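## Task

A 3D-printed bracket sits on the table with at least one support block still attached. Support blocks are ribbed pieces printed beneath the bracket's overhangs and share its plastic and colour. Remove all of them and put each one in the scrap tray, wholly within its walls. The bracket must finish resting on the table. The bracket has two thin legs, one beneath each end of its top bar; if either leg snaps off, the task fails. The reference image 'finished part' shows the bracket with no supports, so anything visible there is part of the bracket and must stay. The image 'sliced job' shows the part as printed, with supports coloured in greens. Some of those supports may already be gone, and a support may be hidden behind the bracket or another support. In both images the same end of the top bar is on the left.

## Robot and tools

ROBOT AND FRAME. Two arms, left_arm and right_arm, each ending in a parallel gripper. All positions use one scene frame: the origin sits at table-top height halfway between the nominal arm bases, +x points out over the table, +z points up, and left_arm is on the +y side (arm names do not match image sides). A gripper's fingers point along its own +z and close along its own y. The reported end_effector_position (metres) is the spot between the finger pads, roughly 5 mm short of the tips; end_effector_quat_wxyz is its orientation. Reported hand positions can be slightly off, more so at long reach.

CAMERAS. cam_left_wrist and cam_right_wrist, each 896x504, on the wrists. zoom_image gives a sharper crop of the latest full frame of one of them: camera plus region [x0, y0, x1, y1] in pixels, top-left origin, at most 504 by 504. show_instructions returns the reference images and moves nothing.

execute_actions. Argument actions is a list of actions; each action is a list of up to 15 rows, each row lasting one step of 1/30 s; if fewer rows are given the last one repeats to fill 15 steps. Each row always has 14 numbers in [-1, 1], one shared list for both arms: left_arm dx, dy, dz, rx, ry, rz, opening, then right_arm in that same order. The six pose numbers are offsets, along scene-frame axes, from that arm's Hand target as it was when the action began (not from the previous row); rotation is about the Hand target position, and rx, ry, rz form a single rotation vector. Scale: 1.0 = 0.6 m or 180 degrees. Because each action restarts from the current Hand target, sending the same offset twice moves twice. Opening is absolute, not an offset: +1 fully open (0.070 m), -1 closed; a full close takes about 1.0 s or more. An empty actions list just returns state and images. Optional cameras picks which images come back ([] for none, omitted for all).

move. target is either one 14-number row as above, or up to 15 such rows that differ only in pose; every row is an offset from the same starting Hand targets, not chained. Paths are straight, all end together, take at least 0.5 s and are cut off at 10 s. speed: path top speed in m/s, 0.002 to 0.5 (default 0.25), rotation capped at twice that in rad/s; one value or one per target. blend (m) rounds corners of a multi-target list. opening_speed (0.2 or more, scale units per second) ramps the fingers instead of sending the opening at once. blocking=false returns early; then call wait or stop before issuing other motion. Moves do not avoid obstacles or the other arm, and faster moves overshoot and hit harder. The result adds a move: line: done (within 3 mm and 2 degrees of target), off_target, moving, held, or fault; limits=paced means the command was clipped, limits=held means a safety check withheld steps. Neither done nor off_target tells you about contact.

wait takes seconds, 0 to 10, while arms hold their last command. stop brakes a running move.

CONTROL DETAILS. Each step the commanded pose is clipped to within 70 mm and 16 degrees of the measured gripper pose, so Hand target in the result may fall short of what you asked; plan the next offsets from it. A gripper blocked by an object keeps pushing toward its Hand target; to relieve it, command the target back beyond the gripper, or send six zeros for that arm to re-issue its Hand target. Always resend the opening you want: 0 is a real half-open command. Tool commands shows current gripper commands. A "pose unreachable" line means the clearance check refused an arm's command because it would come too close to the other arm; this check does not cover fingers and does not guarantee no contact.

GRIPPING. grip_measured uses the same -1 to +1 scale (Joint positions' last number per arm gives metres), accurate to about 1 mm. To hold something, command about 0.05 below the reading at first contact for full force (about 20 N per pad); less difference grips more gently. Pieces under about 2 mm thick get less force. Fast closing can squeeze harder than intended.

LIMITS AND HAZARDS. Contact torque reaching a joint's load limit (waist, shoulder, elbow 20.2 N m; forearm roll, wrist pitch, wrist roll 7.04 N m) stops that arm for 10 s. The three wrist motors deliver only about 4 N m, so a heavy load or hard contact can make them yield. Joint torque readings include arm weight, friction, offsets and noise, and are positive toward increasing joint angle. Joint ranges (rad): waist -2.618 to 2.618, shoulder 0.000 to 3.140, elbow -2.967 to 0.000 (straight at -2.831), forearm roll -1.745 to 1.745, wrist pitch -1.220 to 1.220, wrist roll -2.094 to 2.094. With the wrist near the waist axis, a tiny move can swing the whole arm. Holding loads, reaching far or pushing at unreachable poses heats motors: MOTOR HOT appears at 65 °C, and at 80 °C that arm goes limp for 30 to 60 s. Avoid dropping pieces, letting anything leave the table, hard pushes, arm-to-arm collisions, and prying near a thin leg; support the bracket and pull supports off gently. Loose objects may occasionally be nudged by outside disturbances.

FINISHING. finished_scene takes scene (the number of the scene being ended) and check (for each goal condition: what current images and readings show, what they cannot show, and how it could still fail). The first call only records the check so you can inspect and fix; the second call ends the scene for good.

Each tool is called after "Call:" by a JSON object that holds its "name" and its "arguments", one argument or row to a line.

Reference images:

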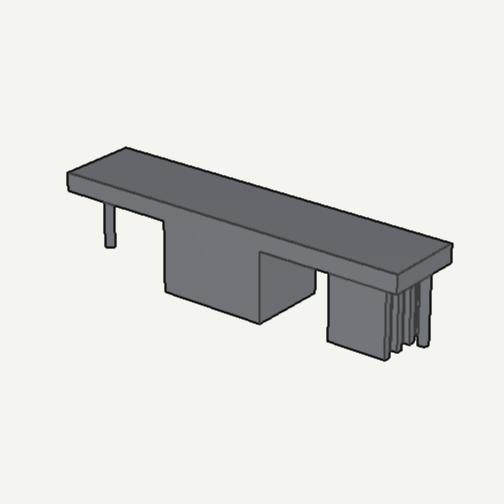

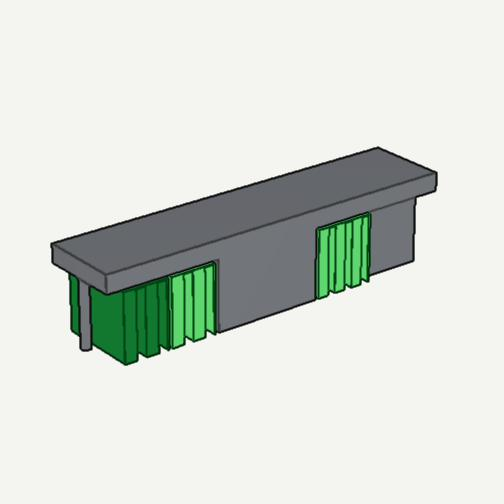

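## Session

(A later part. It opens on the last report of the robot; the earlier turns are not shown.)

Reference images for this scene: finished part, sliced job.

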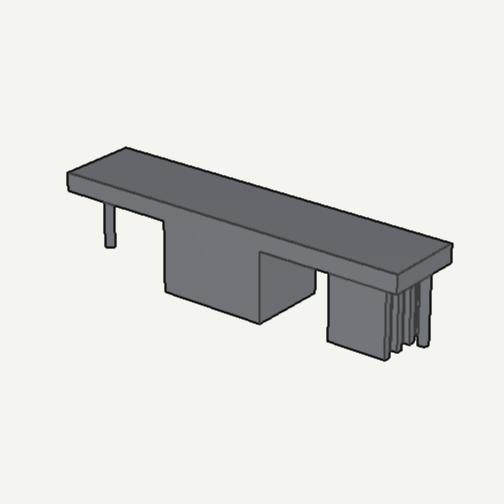

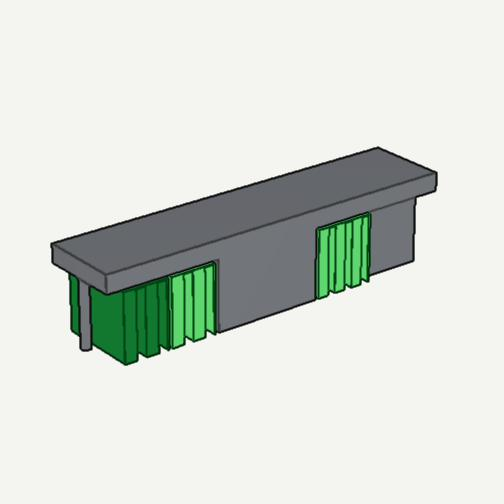

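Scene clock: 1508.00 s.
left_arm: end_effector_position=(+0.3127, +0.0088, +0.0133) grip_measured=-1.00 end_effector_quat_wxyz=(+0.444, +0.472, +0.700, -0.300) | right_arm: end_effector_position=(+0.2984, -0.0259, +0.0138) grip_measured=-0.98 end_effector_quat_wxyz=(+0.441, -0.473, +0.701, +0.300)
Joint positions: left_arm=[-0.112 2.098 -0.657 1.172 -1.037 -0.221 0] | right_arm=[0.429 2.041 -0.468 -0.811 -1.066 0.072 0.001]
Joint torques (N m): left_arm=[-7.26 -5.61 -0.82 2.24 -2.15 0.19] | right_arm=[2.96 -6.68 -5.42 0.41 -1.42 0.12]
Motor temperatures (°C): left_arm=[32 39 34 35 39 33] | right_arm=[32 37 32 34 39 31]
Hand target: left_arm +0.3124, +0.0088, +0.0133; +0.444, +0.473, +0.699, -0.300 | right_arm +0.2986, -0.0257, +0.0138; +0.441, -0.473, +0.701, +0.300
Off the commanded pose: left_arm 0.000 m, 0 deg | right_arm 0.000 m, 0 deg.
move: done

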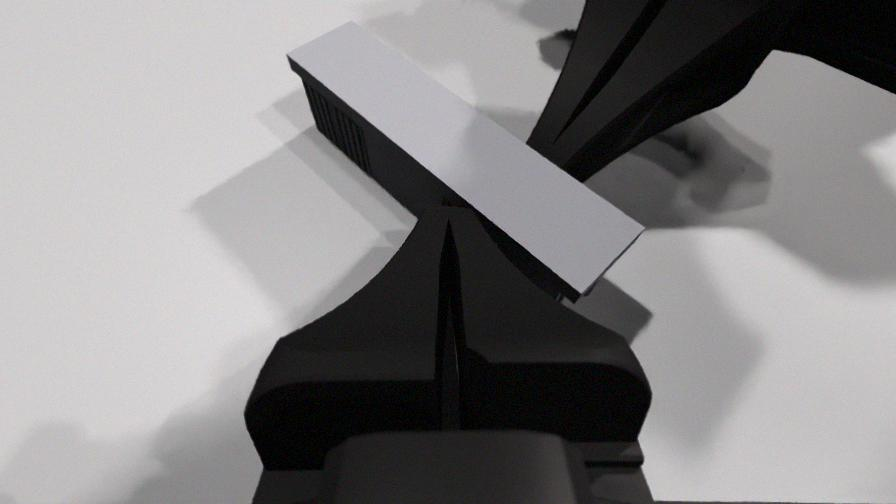

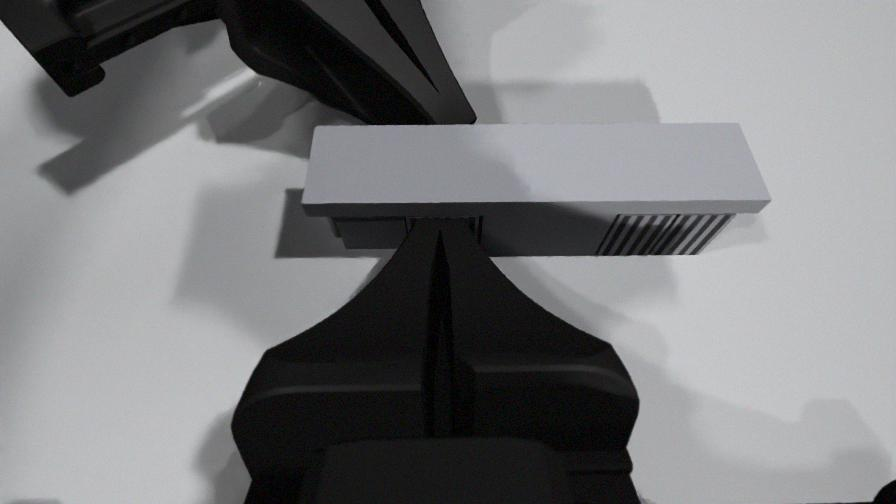

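Call:
{"name": "move", "arguments": {
  "target": [0,0,0,0,0,0,-1, 0.000625,0.001545,0,0,0,0,-1],
  "speed": 0.02,
  "cameras": []
}}

Call:
{"name": "move", "arguments": {
  "target": [0,0,0,0,0,0,-1, 0.000625,0.001545,0,0,0,0,-1],
  "speed": 0.02
}}

Scene clock: 1514.53 s.
left_arm: end_effector_position=(+0.3127, +0.0088, +0.0133) grip_measured=-1.00 end_effector_quat_wxyz=(+0.444, +0.472, +0.700, -0.300) | right_arm: end_effector_position=(+0.2989, -0.0251, +0.0139) grip_measured=-0.98 end_effector_quat_wxyz=(+0.442, -0.473, +0.701, +0.300)
Joint positions: left_arm=[-0.112 2.098 -0.657 1.172 -1.037 -0.221 0] | right_arm=[0.432 2.042 -0.471 -0.809 -1.066 0.073 0.001]
Joint torques (N m): left_arm=[-11.43 -4.09 0.96 3.72 -2.91 0.21] | right_arm=[4.25 -6.77 -7.6 0.53 -1.87 0.13]
Motor temperatures (°C): left_arm=[32 39 34 39 41 33] | right_arm=[32 37 32 34 42 31]
Hand target: left_arm +0.3124, +0.0088, +0.0133; +0.444, +0.473, +0.699, -0.300 | right_arm +0.2989, -0.0247, +0.0138; +0.441, -0.473, +0.701, +0.300
Off the commanded pose: left_arm 0.000 m, 0 deg | right_arm 0.000 m, 0 deg.
move: done
No camera images: "cameras" was empty.

Scene clock: 1515.23 s.
left_arm: end_effector_position=(+0.3129, +0.0089, +0.0133) grip_measured=-1.00 end_effector_quat_wxyz=(+0.445, +0.472, +0.700, -0.300) | right_arm: end_effector_position=(+0.2991, -0.0242, +0.0136) grip_measured=-0.98 end_effector_quat_wxyz=(+0.441, -0.473, +0.701, +0.300)
Joint positions: left_arm=[-0.112 2.098 -0.657 1.171 -1.037 -0.221 0] | right_arm=[0.436 2.043 -0.474 -0.806 -1.063 0.074 0.001]
Joint torques (N m): left_arm=[-14.55 -4.31 1.14 4.63 -3.25 0.22] | right_arm=[4.71 -6.54 -8.43 0.6 -1.96 0.13]
Motor temperatures (°C): left_arm=[33 39 34 40 42 33] | right_arm=[32 37 32 34 43 31]
Hand target: left_arm +0.3124, +0.0088, +0.0133; +0.444, +0.473, +0.699, -0.300 | right_arm +0.2993, -0.0238, +0.0138; +0.441, -0.473, +0.701, +0.300
Off the commanded pose: left_arm 0.000 m, 0 deg | right_arm 0.000 m, 0 deg.
move: done

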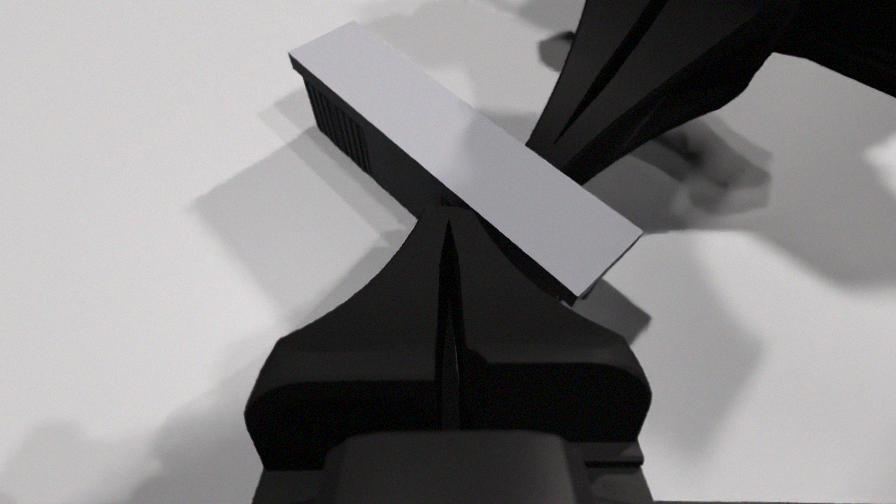

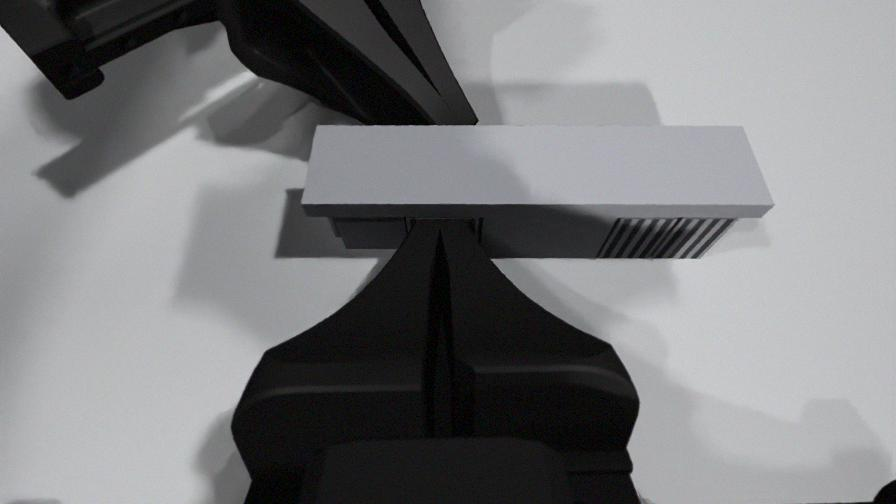

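Call:
{"name": "move", "arguments": {
  "target": [0,0,0,0,0,0,-1, 0.000625,0.001545,0,0,0,0,-1],
  "speed": 0.02
}}

Scene clock: 1521.07 s.
left_arm: end_effector_position=(+0.3143, +0.0093, +0.0136) grip_measured=-1.00 end_effector_quat_wxyz=(+0.446, +0.469, +0.701, -0.299) | right_arm: end_effector_position=(+0.2996, -0.0230, +0.0138) grip_measured=-0.98 end_effector_quat_wxyz=(+0.442, -0.473, +0.700, +0.300)
Joint positions: left_arm=[-0.112 2.098 -0.657 1.163 -1.037 -0.221 0] | right_arm=[0.44 2.043 -0.477 -0.803 -1.062 0.076 0.001]
Joint torques (N m): left_arm=[-16.53 -5.27 2.19 4.91 -3.32 0.26] | right_arm=[5.1 -7.49 -9.21 0.54 -2.37 0.12]
Motor temperatures (°C): left_arm=[34 39 34 49 46 33] | right_arm=[32 37 33 34 48 31]
Hand target: left_arm +0.3124, +0.0088, +0.0133; +0.444, +0.473, +0.699, -0.300 | right_arm +0.2997, -0.0229, +0.0138; +0.441, -0.473, +0.701, +0.300
Off the commanded pose: left_arm 0.002 m, 1 deg | right_arm 0.000 m, 0 deg.
move: done

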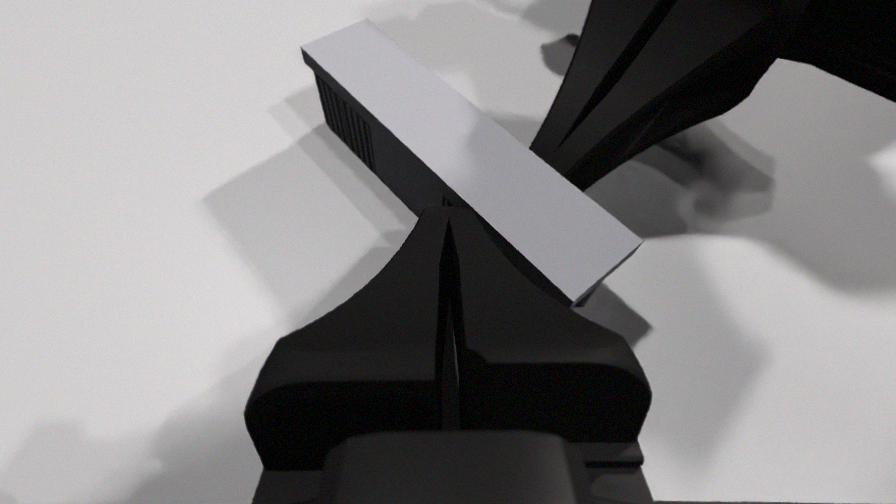

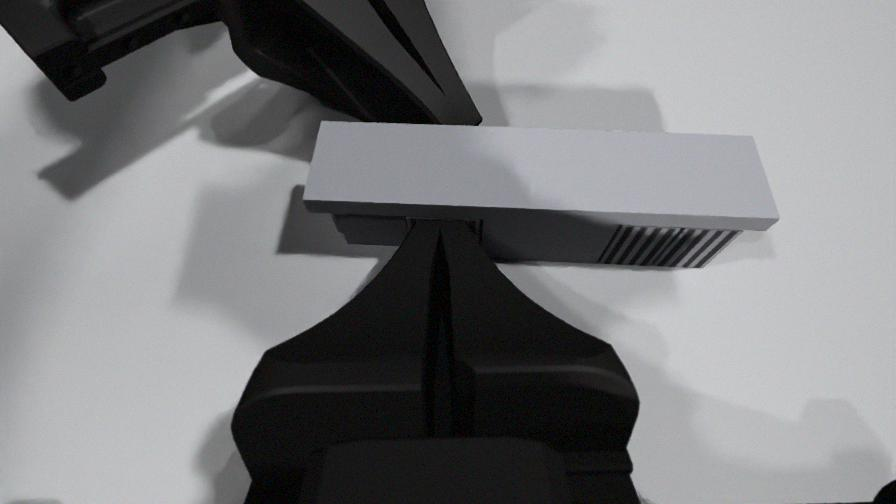

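Call:
{"name": "move", "arguments": {
  "target": [0,0,0,0,0,0,-1, -0.0034,-0.0085,0,0,0,0,-1],
  "speed": 0.03
}}

Scene clock: 1524.83 s.
left_arm: end_effector_position=(+0.3105, +0.0076, +0.0130) grip_measured=-1.00 end_effector_quat_wxyz=(+0.443, +0.475, +0.698, -0.302) | right_arm: end_effector_position=(+0.2979, -0.0276, +0.0139) grip_measured=-0.98 end_effector_quat_wxyz=(+0.442, -0.474, +0.700, +0.300)
Joint positions: left_arm=[-0.115 2.098 -0.655 1.177 -1.038 -0.221 0] | right_arm=[0.422 2.041 -0.463 -0.817 -1.071 0.067 0.001]
Joint torques (N m): left_arm=[-9.01 -3.99 0.47 2.74 -2.3 0.15] | right_arm=[1.79 -9.6 -4.92 0.17 -2.24 -0.05]
Motor temperatures (°C): left_arm=[35 38 34 55 48 33] | right_arm=[32 37 34 34 51 31]
Hand target: left_arm +0.3124, +0.0088, +0.0133; +0.444, +0.473, +0.699, -0.300 | right_arm +0.2976, -0.0280, +0.0137; +0.441, -0.473, +0.701, +0.300
Off the commanded pose: left_arm 0.002 m, 0 deg | right_arm 0.000 m, 0 deg.
move: done

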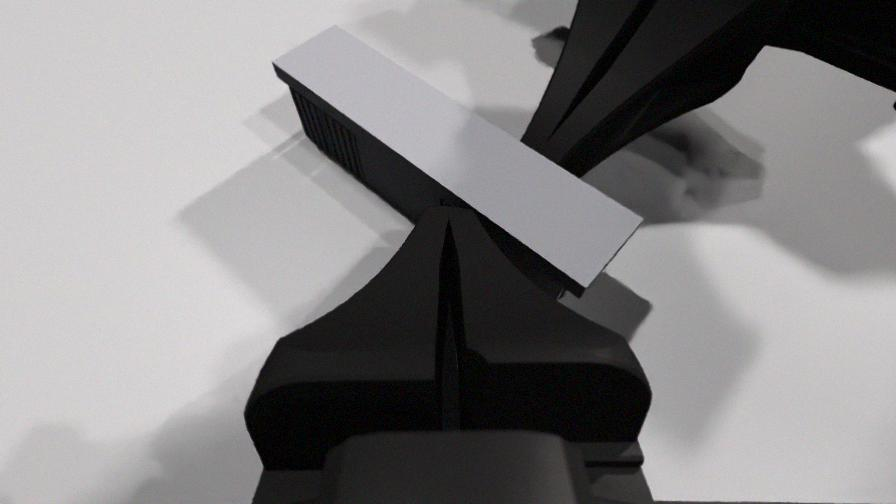

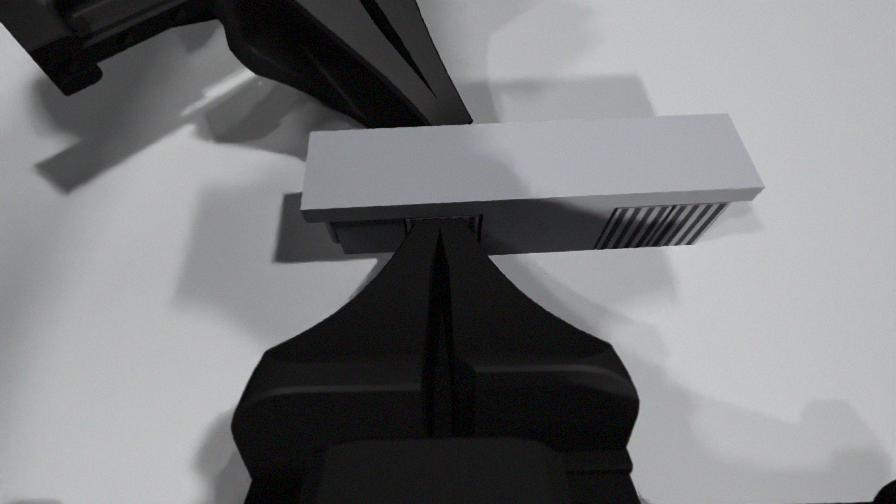

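Call:
{"name": "move", "arguments": {
  "target": [0.002,0.0046,0,0,0,0,-1, -0.0019,-0.0046,0,0,0,0,-1],
  "speed": 0.03
}}

Scene clock: 1529.13 s.
left_arm: end_effector_position=(+0.3131, +0.0113, +0.0135) grip_measured=-1.00 end_effector_quat_wxyz=(+0.444, +0.473, +0.699, -0.301) | right_arm: end_effector_position=(+0.2967, -0.0305, +0.0138) grip_measured=-0.98 end_effector_quat_wxyz=(+0.442, -0.473, +0.700, +0.300)
Joint positions: left_arm=[-0.101 2.098 -0.659 1.186 -1.039 -0.224 0] | right_arm=[0.411 2.039 -0.454 -0.825 -1.077 0.062 0.001]
Joint torques (N m): left_arm=[1.15 -5.69 -3.27 -0.48 -1.01 0.04] | right_arm=[-0.87 -7.75 -0.1 -0.11 -0.65 -0.07]
Motor temperatures (°C): left_arm=[35 38 34 52 47 33] | right_arm=[32 37 34 34 50 31]
Hand target: left_arm +0.3136, +0.0115, +0.0133; +0.444, +0.472, +0.699, -0.300 | right_arm +0.2965, -0.0308, +0.0137; +0.441, -0.473, +0.701, +0.300
Off the commanded pose: left_arm 0.001 m, 0 deg | right_arm 0.000 m, 0 deg.
move: done

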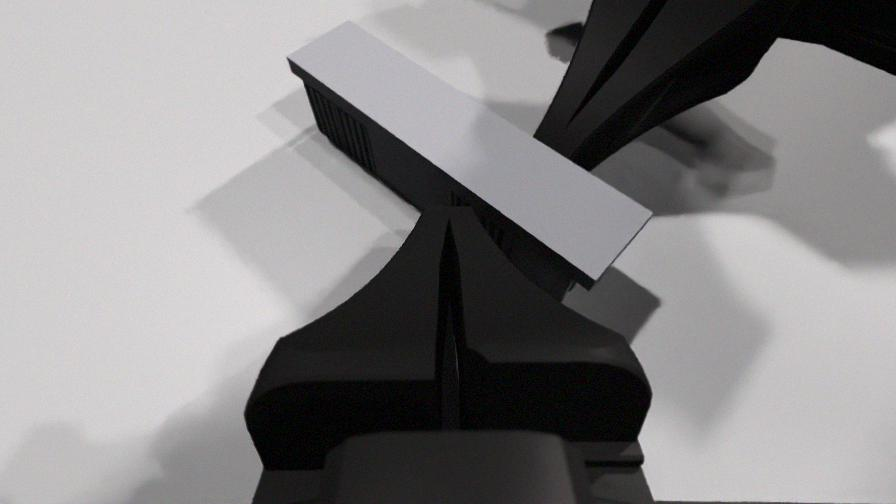

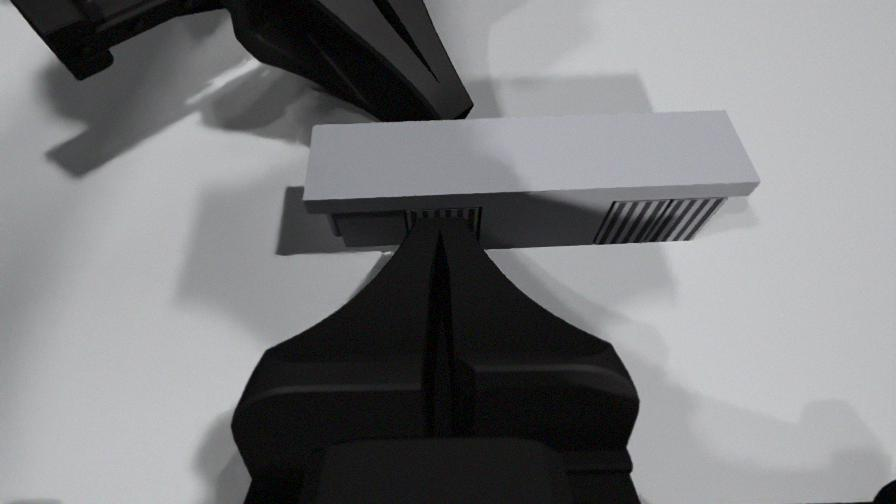

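Call:
{"name": "move", "arguments": {
  "target": [
    [0.019,0.0475,0.0612,0,0,0,-1, -0.0022,-0.0063,0.0083,0,0,0,-1],
    [0.044,0.0558,0.1112,0.0754,0.0569,0.1662,-1, 0.0337,-0.0188,0.0083,0,0,0.0111,-1],
    [0.044,0.0558,0.1112,0.0986,0.1022,0.2631,-1, 0.0337,-0.0188,0.0083,0,0,0.0111,-1],
    [0.0523,0.0442,0.0778,0.2194,0.2228,0.2412,-1, 0.0337,-0.0188,0.0083,0,0,0.0111,-1],
    [0.0498,0.0242,-0.0022,0.2512,0.2552,0.2347,-1, 0.0337,-0.0188,0.0083,0,0,0.0111,-1]
  ],
  "speed": 0.15
}}

Scene clock: 1655.40 s.
left_arm: end_effector_position=(+0.3446, +0.0297, +0.0133) grip_measured=-1.00 end_effector_quat_wxyz=(+0.012, +0.183, +0.983, -0.003) | right_arm: end_effector_position=(+0.3167, -0.0425, +0.0188) grip_measured=-0.98 end_effector_quat_wxyz=(+0.436, -0.486, +0.692, +0.307)
Joint positions: left_arm=[-0.494 2.098 -1.46 0.001 0.995 -0.134 0] | right_arm=[0.306 2.033 -0.536 -1.009 -1.035 0.151 0.001]
Joint torques (N m): left_arm=[-0.15 -10.25 -4.95 -0.09 -0.34 0.04] | right_arm=[0.68 -6.58 -0.56 0.3 -0.8 -0.08]
Motor temperatures (°C): left_arm=[32 38 34 35 38 33] | right_arm=[32 38 31 34 38 31]
Hand target: left_arm +0.3445, +0.0295, +0.0138; +0.012, +0.183, +0.983, -0.004 | right_arm +0.3168, -0.0428, +0.0186; +0.436, -0.486, +0.693, +0.307
Off the commanded pose: left_arm 0.004 m, 1 deg | right_arm 0.000 m, 0 deg.
move: off_target (left_arm)

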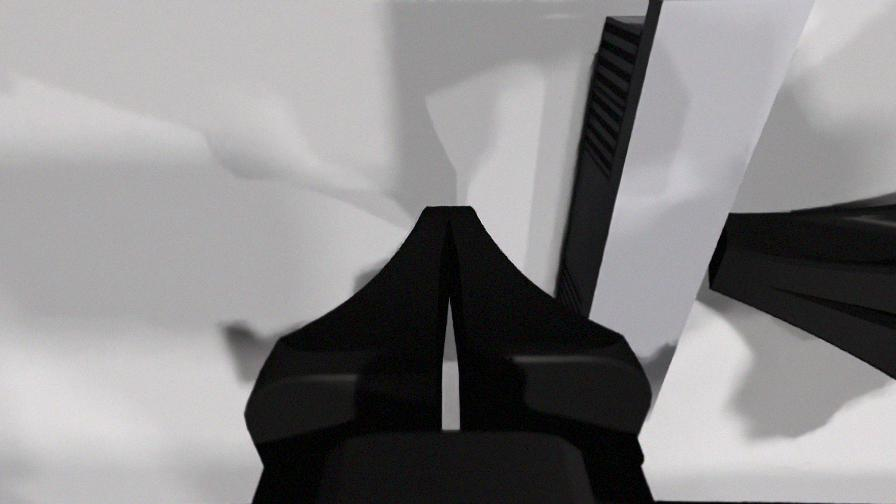

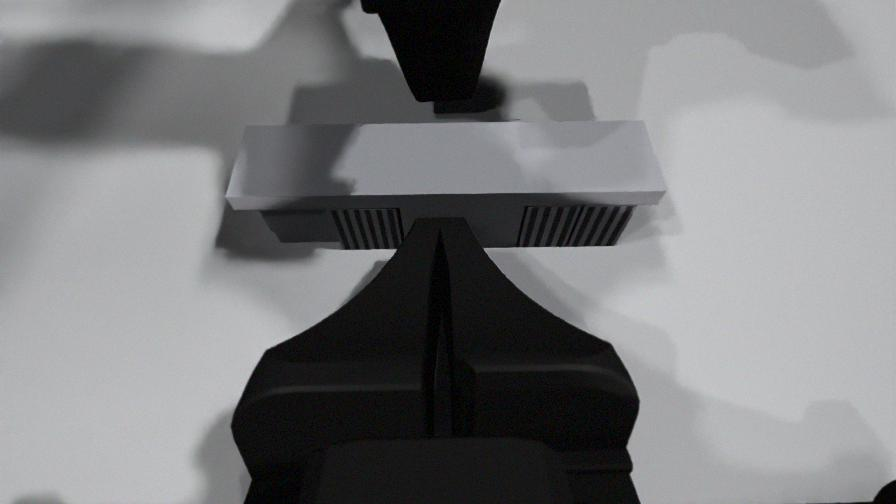

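Call:
{"name": "execute_actions", "arguments": {
  "actions": []
}}

Scene clock: 1971.97 s.
left_arm: end_effector_position=(+0.3447, +0.0297, +0.0137) grip_measured=-1.00 end_effector_quat_wxyz=(+0.012, +0.183, +0.983, -0.004) | right_arm: end_effector_position=(+0.3167, -0.0425, +0.0188) grip_measured=-0.98 end_effector_quat_wxyz=(+0.436, -0.486, +0.692, +0.307)
Joint positions: left_arm=[-0.494 2.097 -1.46 0.001 0.995 -0.134 0] | right_arm=[0.306 2.033 -0.536 -1.009 -1.035 0.151 0.001]
Joint torques (N m): left_arm=[1.15 -10.23 -4.41 0.03 -0.34 0.1] | right_arm=[0.66 -7.14 -0.54 0.3 -0.83 -0.08]
Motor temperatures (°C): left_arm=[32 45 35 34 36 33] | right_arm=[32 37 31 34 40 31]
Hand target: left_arm +0.3445, +0.0295, +0.0138; +0.012, +0.183, +0.983, -0.004 | right_arm +0.3168, -0.0428, +0.0186; +0.436, -0.486, +0.693, +0.307
Tool commands: left_gripper/opening=-1.0 right_gripper/opening=-1.0
Off the commanded pose: left_arm 0.004 m, 1 deg | right_arm 0.000 m, 0 deg.

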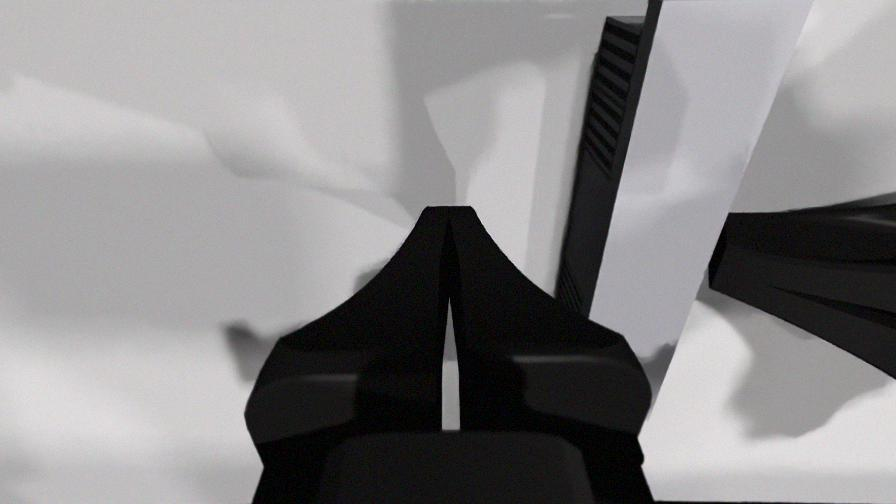

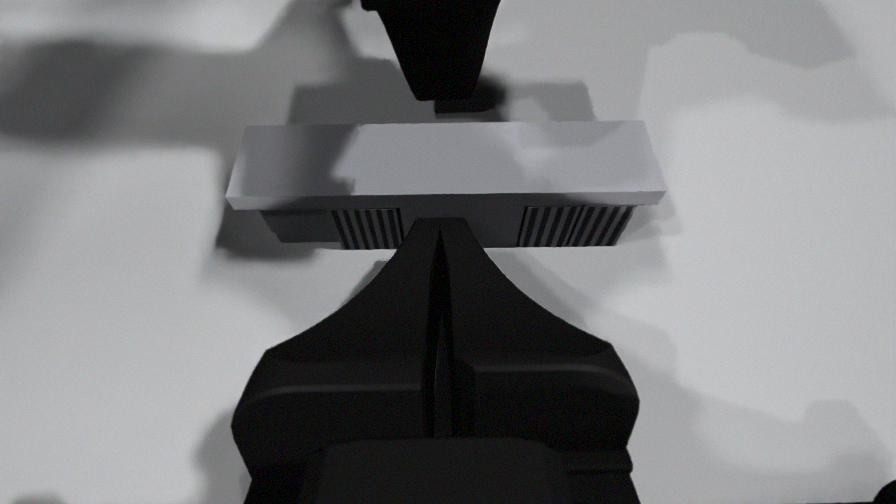

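Call:
{"name": "move", "arguments": {
  "target": [-0.0043, -0.0112, -0.0147, 0, 0, 0, -1, 0, 0, 0, 0, 0, 0, -1],
  "speed": 0.05
}}

Scene clock: 2083.90 s.
left_arm: end_effector_position=(+0.3420, +0.0226, +0.0049) grip_measured=-1.00 end_effector_quat_wxyz=(+0.012, +0.184, +0.983, -0.004) | right_arm: end_effector_position=(+0.3167, -0.0425, +0.0188) grip_measured=-0.98 end_effector_quat_wxyz=(+0.436, -0.486, +0.692, +0.307)
Joint positions: left_arm=[-0.513 2.115 -1.452 0.001 0.97 -0.152 0] | right_arm=[0.306 2.033 -0.536 -1.009 -1.035 0.151 0.001]
Joint torques (N m): left_arm=[-0.06 -8.48 -4.65 -0.01 -0.2 0.12] | right_arm=[0.67 -7.67 -0.54 0.29 -0.82 -0.08]
Motor temperatures (°C): left_arm=[32 45 35 34 36 33] | right_arm=[32 38 31 34 41 31]
Hand target: left_arm +0.3421, +0.0226, +0.0051; +0.013, +0.184, +0.983, -0.004 | right_arm +0.3168, -0.0428, +0.0186; +0.436, -0.486, +0.693, +0.307
Off the commanded pose: left_arm 0.000 m, 0 deg | right_arm 0.000 m, 0 deg.
move: done

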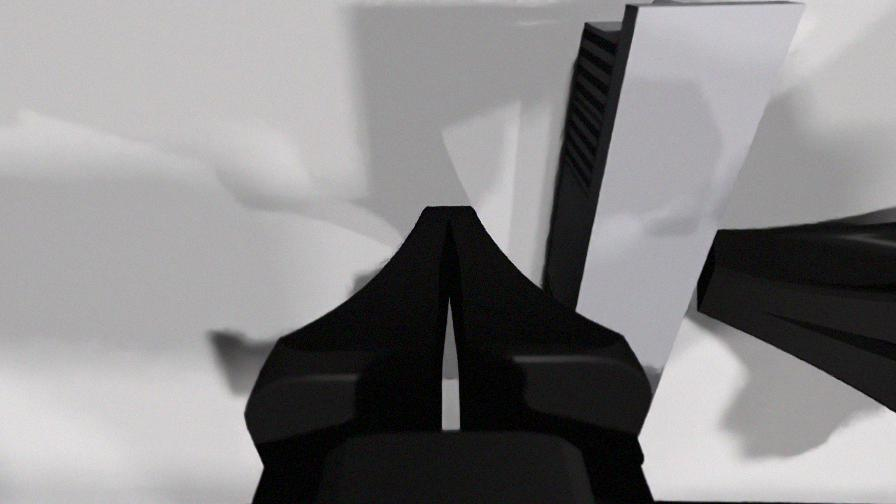

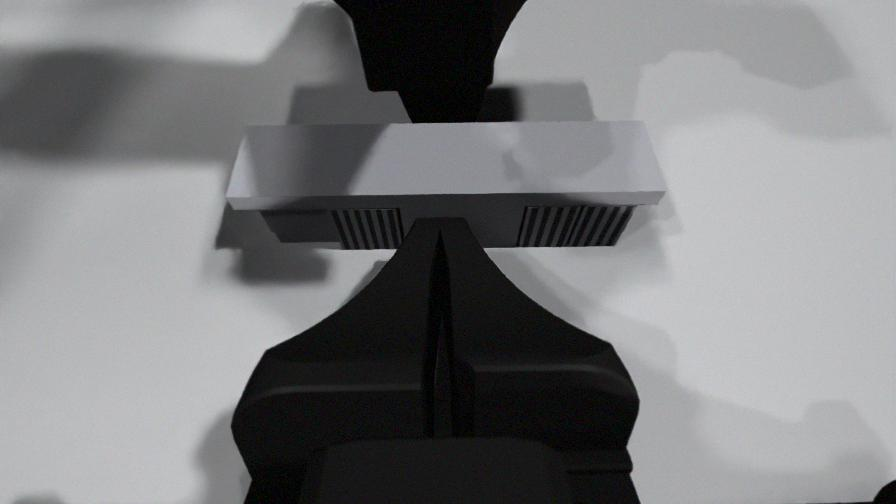

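Call:
{"name": "move", "arguments": {
  "target": [0, 0, 0, 0, 0, 0, -1, 0.00283, 0.00783, 0.0, 0, 0, 0, -1],
  "speed": 0.03
}}

Scene clock: 2092.40 s.
left_arm: end_effector_position=(+0.3420, +0.0226, +0.0049) grip_measured=-1.00 end_effector_quat_wxyz=(+0.012, +0.184, +0.983, -0.004) | right_arm: end_effector_position=(+0.3185, -0.0381, +0.0189) grip_measured=-0.98 end_effector_quat_wxyz=(+0.436, -0.486, +0.692, +0.307)
Joint positions: left_arm=[-0.513 2.115 -1.452 0.001 0.97 -0.152 0] | right_arm=[0.323 2.036 -0.548 -0.995 -1.027 0.159 0.001]
Joint torques (N m): left_arm=[1.15 -10.3 -5.63 -0.23 -0.19 0.17] | right_arm=[0.42 -6.17 -2.06 0.21 -0.57 0.12]
Motor temperatures (°C): left_arm=[32 45 35 34 36 33] | right_arm=[32 38 31 34 40 31]
Hand target: left_arm +0.3421, +0.0226, +0.0051; +0.013, +0.184, +0.983, -0.004 | right_arm +0.3185, -0.0380, +0.0186; +0.436, -0.486, +0.693, +0.307
Off the commanded pose: left_arm 0.000 m, 0 deg | right_arm 0.000 m, 0 deg.
move: done

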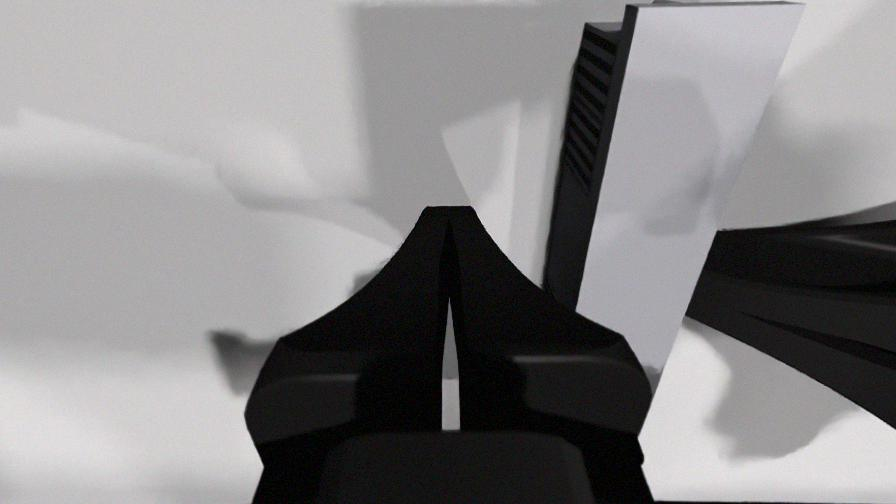

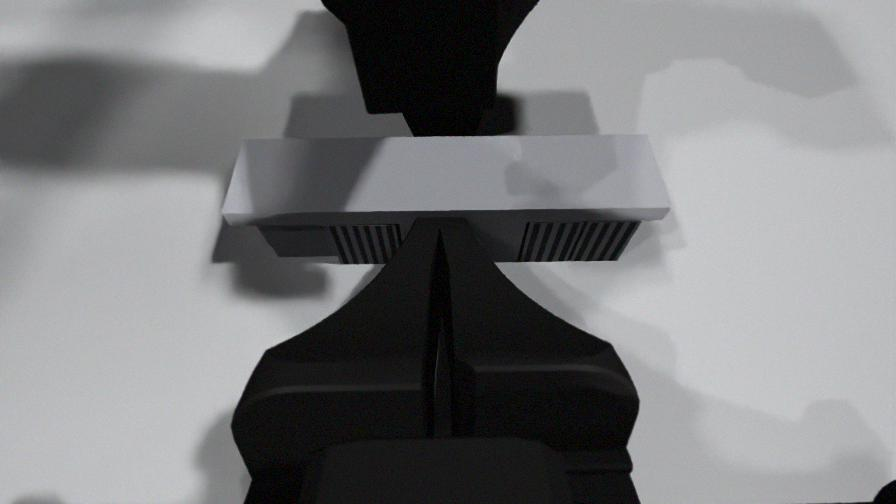

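Call:
{"name": "move", "arguments": {
  "target": [0, 0, 0, 0, 0, 0, -1, 0.0017, 0.0047, 0.0017, 0, 0, 0, -1],
  "speed": 0.02
}}

Call:
{"name": "zoom_image", "arguments": {
  "camera": "cam_right_wrist",
  "region": [200, 90, 700, 300]
}}

Scene clock: 2096.33 s.
left_arm: end_effector_position=(+0.3420, +0.0226, +0.0049) grip_measured=-1.00 end_effector_quat_wxyz=(+0.012, +0.184, +0.983, -0.004) | right_arm: end_effector_position=(+0.3197, -0.0355, +0.0192) grip_measured=-0.98 end_effector_quat_wxyz=(+0.435, -0.486, +0.693, +0.307)
Joint positions: left_arm=[-0.513 2.115 -1.452 0.001 0.97 -0.152 0] | right_arm=[0.333 2.036 -0.556 -0.989 -1.02 0.167 0.001]
Joint torques (N m): left_arm=[1.16 -10.26 -5.65 -0.23 -0.18 0.18] | right_arm=[0.81 -8.49 -2.08 0.3 -0.6 0.09]
Motor temperatures (°C): left_arm=[32 45 35 34 36 33] | right_arm=[32 38 31 34 40 31]
Hand target: left_arm +0.3421, +0.0226, +0.0051; +0.013, +0.184, +0.983, -0.004 | right_arm +0.3196, -0.0352, +0.0197; +0.436, -0.486, +0.693, +0.307
Off the commanded pose: left_arm 0.000 m, 0 deg | right_arm 0.001 m, 0 deg.
move: done

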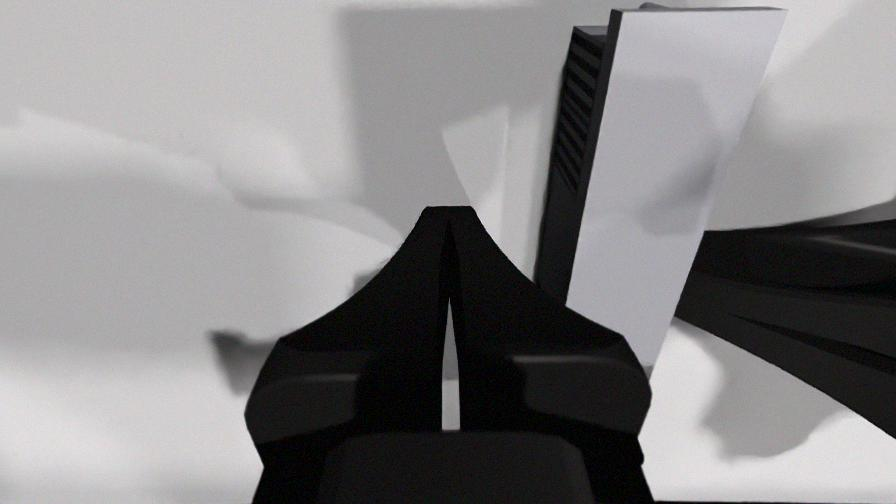

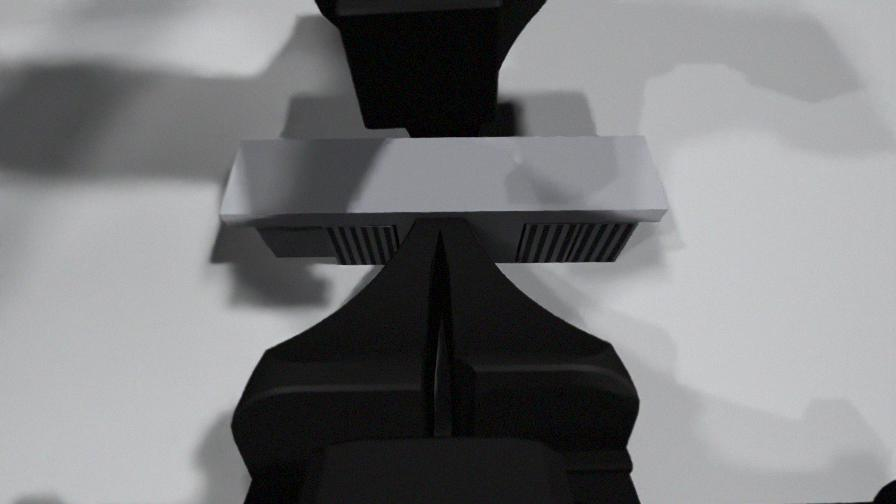

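Scaled by 1.008 from the camera's 896x504 image, which has a finer 1280x720 frame.

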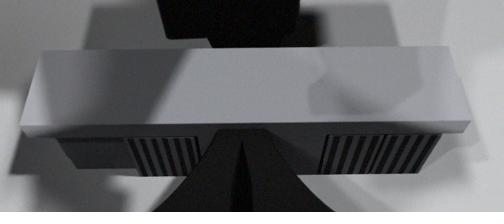

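Call:
{"name": "zoom_image", "arguments": {
  "camera": "cam_right_wrist",
  "region": [300, 190, 480, 290]
}}

Call:
{"name": "zoom_image", "arguments": {
  "camera": "cam_left_wrist",
  "region": [500, 0, 820, 320]
}}

Scaled by 2.800 from the camera's 896x504 image, which has a finer 1280x720 frame.

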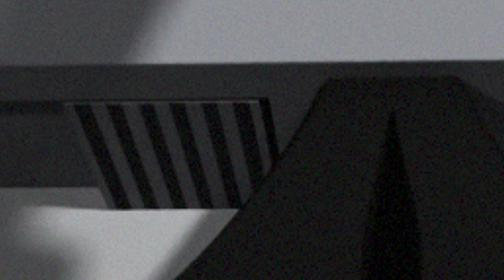

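Scaled by 1.575 from the camera's 896x504 image, which has a finer 1280x720 frame.

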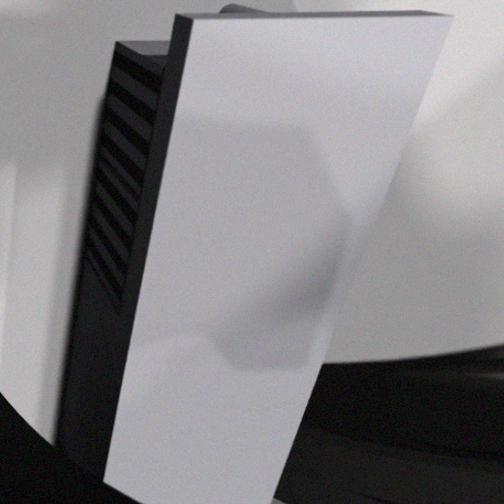

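Call:
{"name": "zoom_image", "arguments": {
  "camera": "cam_right_wrist",
  "region": [460, 190, 680, 290]
}}

Call:
{"name": "zoom_image", "arguments": {
  "camera": "cam_right_wrist",
  "region": [210, 190, 430, 290]
}}

Scaled by 2.291 from the camera's 896x504 image, which has a finer 1280x720 frame.

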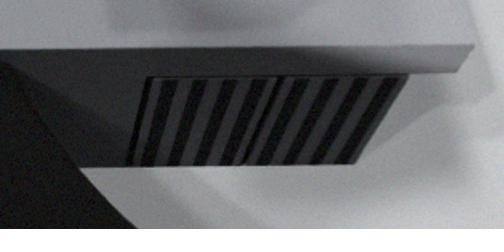

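Scaled by 2.291 from the camera's 896x504 image, which has a finer 1280x720 frame.

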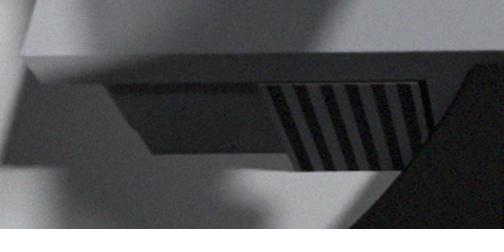

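Call:
{"name": "move", "arguments": {
  "target": [
    [0,0,0,0,0,0,-1, -0.0006,-0.0016,0.0025,0,0,0,-1],
    [0,0,0,0,0,0,-1, 0.0014,0.0038,0.0085,0,0,0,-1]
  ],
  "speed": 0.015
}}

Call:
{"name": "zoom_image", "arguments": {
  "camera": "cam_left_wrist",
  "region": [500, 0, 820, 320]
}}

Scene clock: 2229.67 s.
left_arm: end_effector_position=(+0.3420, +0.0226, +0.0049) grip_measured=-1.00 end_effector_quat_wxyz=(+0.012, +0.184, +0.983, -0.004) | right_arm: end_effector_position=(+0.3203, -0.0330, +0.0247) grip_measured=-0.98 end_effector_quat_wxyz=(+0.436, -0.486, +0.693, +0.307)
Joint positions: left_arm=[-0.513 2.115 -1.452 0.001 0.97 -0.152 0] | right_arm=[0.342 2.014 -0.561 -0.994 -1.004 0.193 0.001]
Joint torques (N m): left_arm=[1.15 -10.23 -5.63 -0.22 -0.18 0.17] | right_arm=[0.66 -7.77 -2.45 0.36 -0.6 0.04]
Motor temperatures (°C): left_arm=[31 46 35 34 36 33] | right_arm=[32 39 31 33 41 31]
Hand target: left_arm +0.3421, +0.0226, +0.0051; +0.013, +0.184, +0.983, -0.004 | right_arm +0.3204, -0.0329, +0.0248; +0.436, -0.486, +0.693, +0.307
Off the commanded pose: left_arm 0.000 m, 0 deg | right_arm 0.000 m, 0 deg.
move: done

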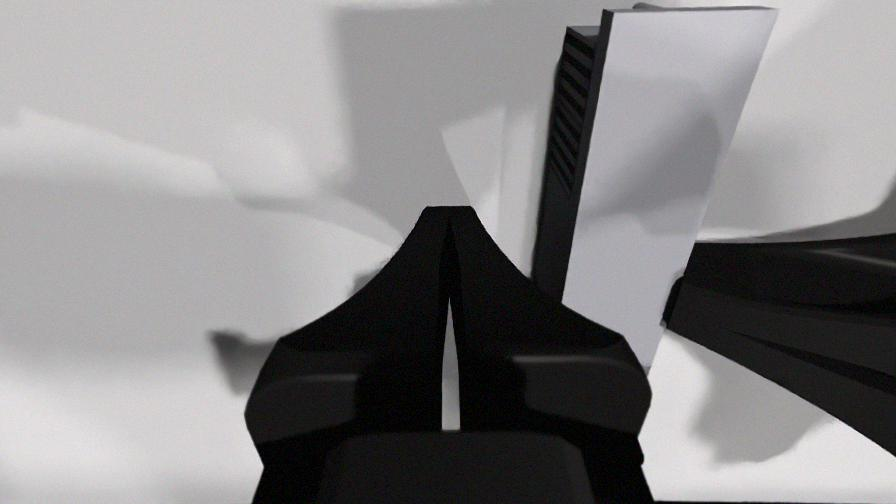

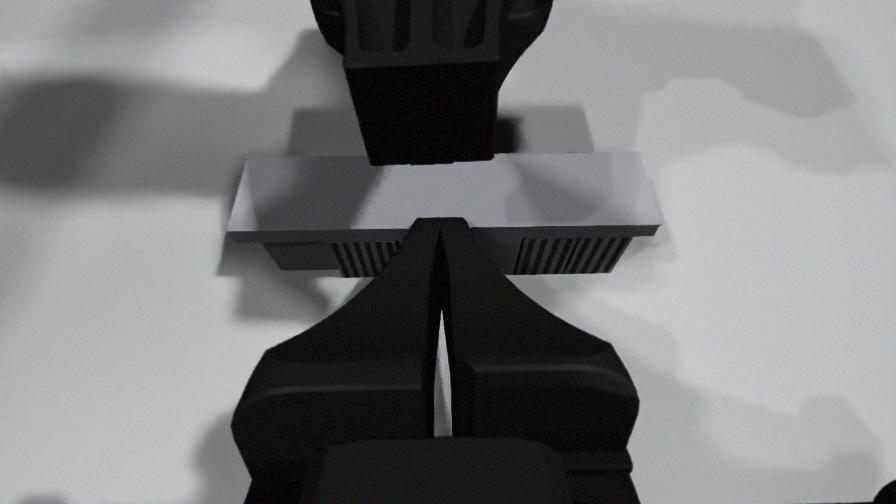

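Scaled by 1.575 from the camera's 896x504 image, which has a finer 1280x720 frame.

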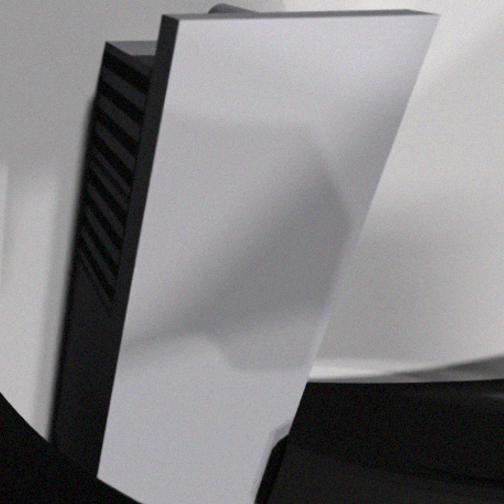

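Call:
{"name": "move", "arguments": {
  "target": [
    [-0.005,-0.0132,0,0,0,0,-1, -0.00283,-0.00783,0,0,0,0,-1],
    [-0.0101,-0.0265,0,0,0,0,-1, -0.00283,-0.00783,-0.00717,0,0,0,-1]
  ],
  "speed": 0.05
}}

Call:
{"name": "zoom_image", "arguments": {
  "camera": "cam_left_wrist",
  "region": [400, 0, 720, 320]
}}

Scene clock: 2312.60 s.
left_arm: end_effector_position=(+0.3365, +0.0062, +0.0054) grip_measured=-1.00 end_effector_quat_wxyz=(+0.013, +0.183, +0.983, -0.004) | right_arm: end_effector_position=(+0.3187, -0.0373, +0.0207) grip_measured=-0.98 end_effector_quat_wxyz=(+0.436, -0.487, +0.692, +0.307)
Joint positions: left_arm=[-0.555 2.125 -1.472 0.003 0.978 -0.195 0] | right_arm=[0.326 2.028 -0.55 -0.998 -1.021 0.167 0.001]
Joint torques (N m): left_arm=[0.93 -8.07 -5.29 0.03 -0.21 0.17] | right_arm=[-0.68 -6.25 -0.81 0.28 -0.78 0.07]
Motor temperatures (°C): left_arm=[31 46 35 34 35 33] | right_arm=[32 37 31 34 41 31]
Hand target: left_arm +0.3365, +0.0067, +0.0053; +0.013, +0.183, +0.983, -0.003 | right_arm +0.3187, -0.0376, +0.0205; +0.436, -0.486, +0.693, +0.307
Off the commanded pose: left_arm 0.001 m, 0 deg | right_arm 0.000 m, 0 deg.
move: done

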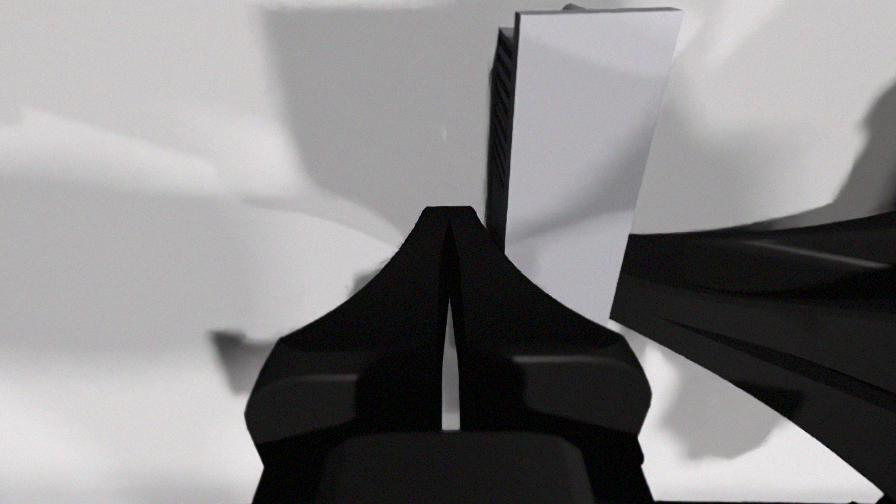

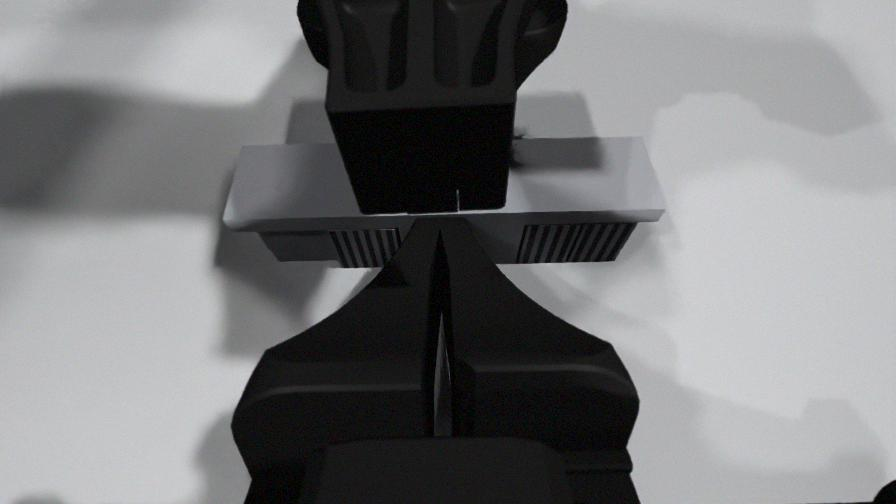

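Scaled by 1.575 from the camera's 896x504 image, which has a finer 1280x720 frame.

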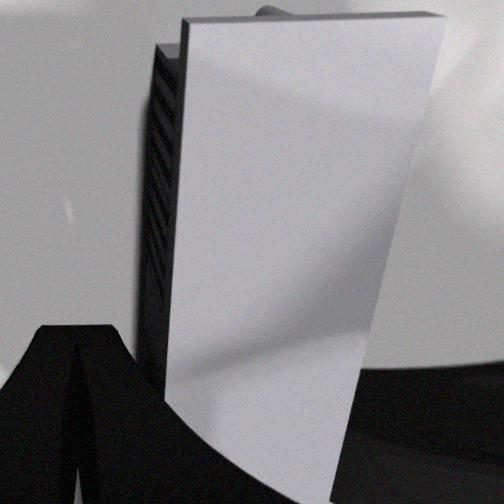

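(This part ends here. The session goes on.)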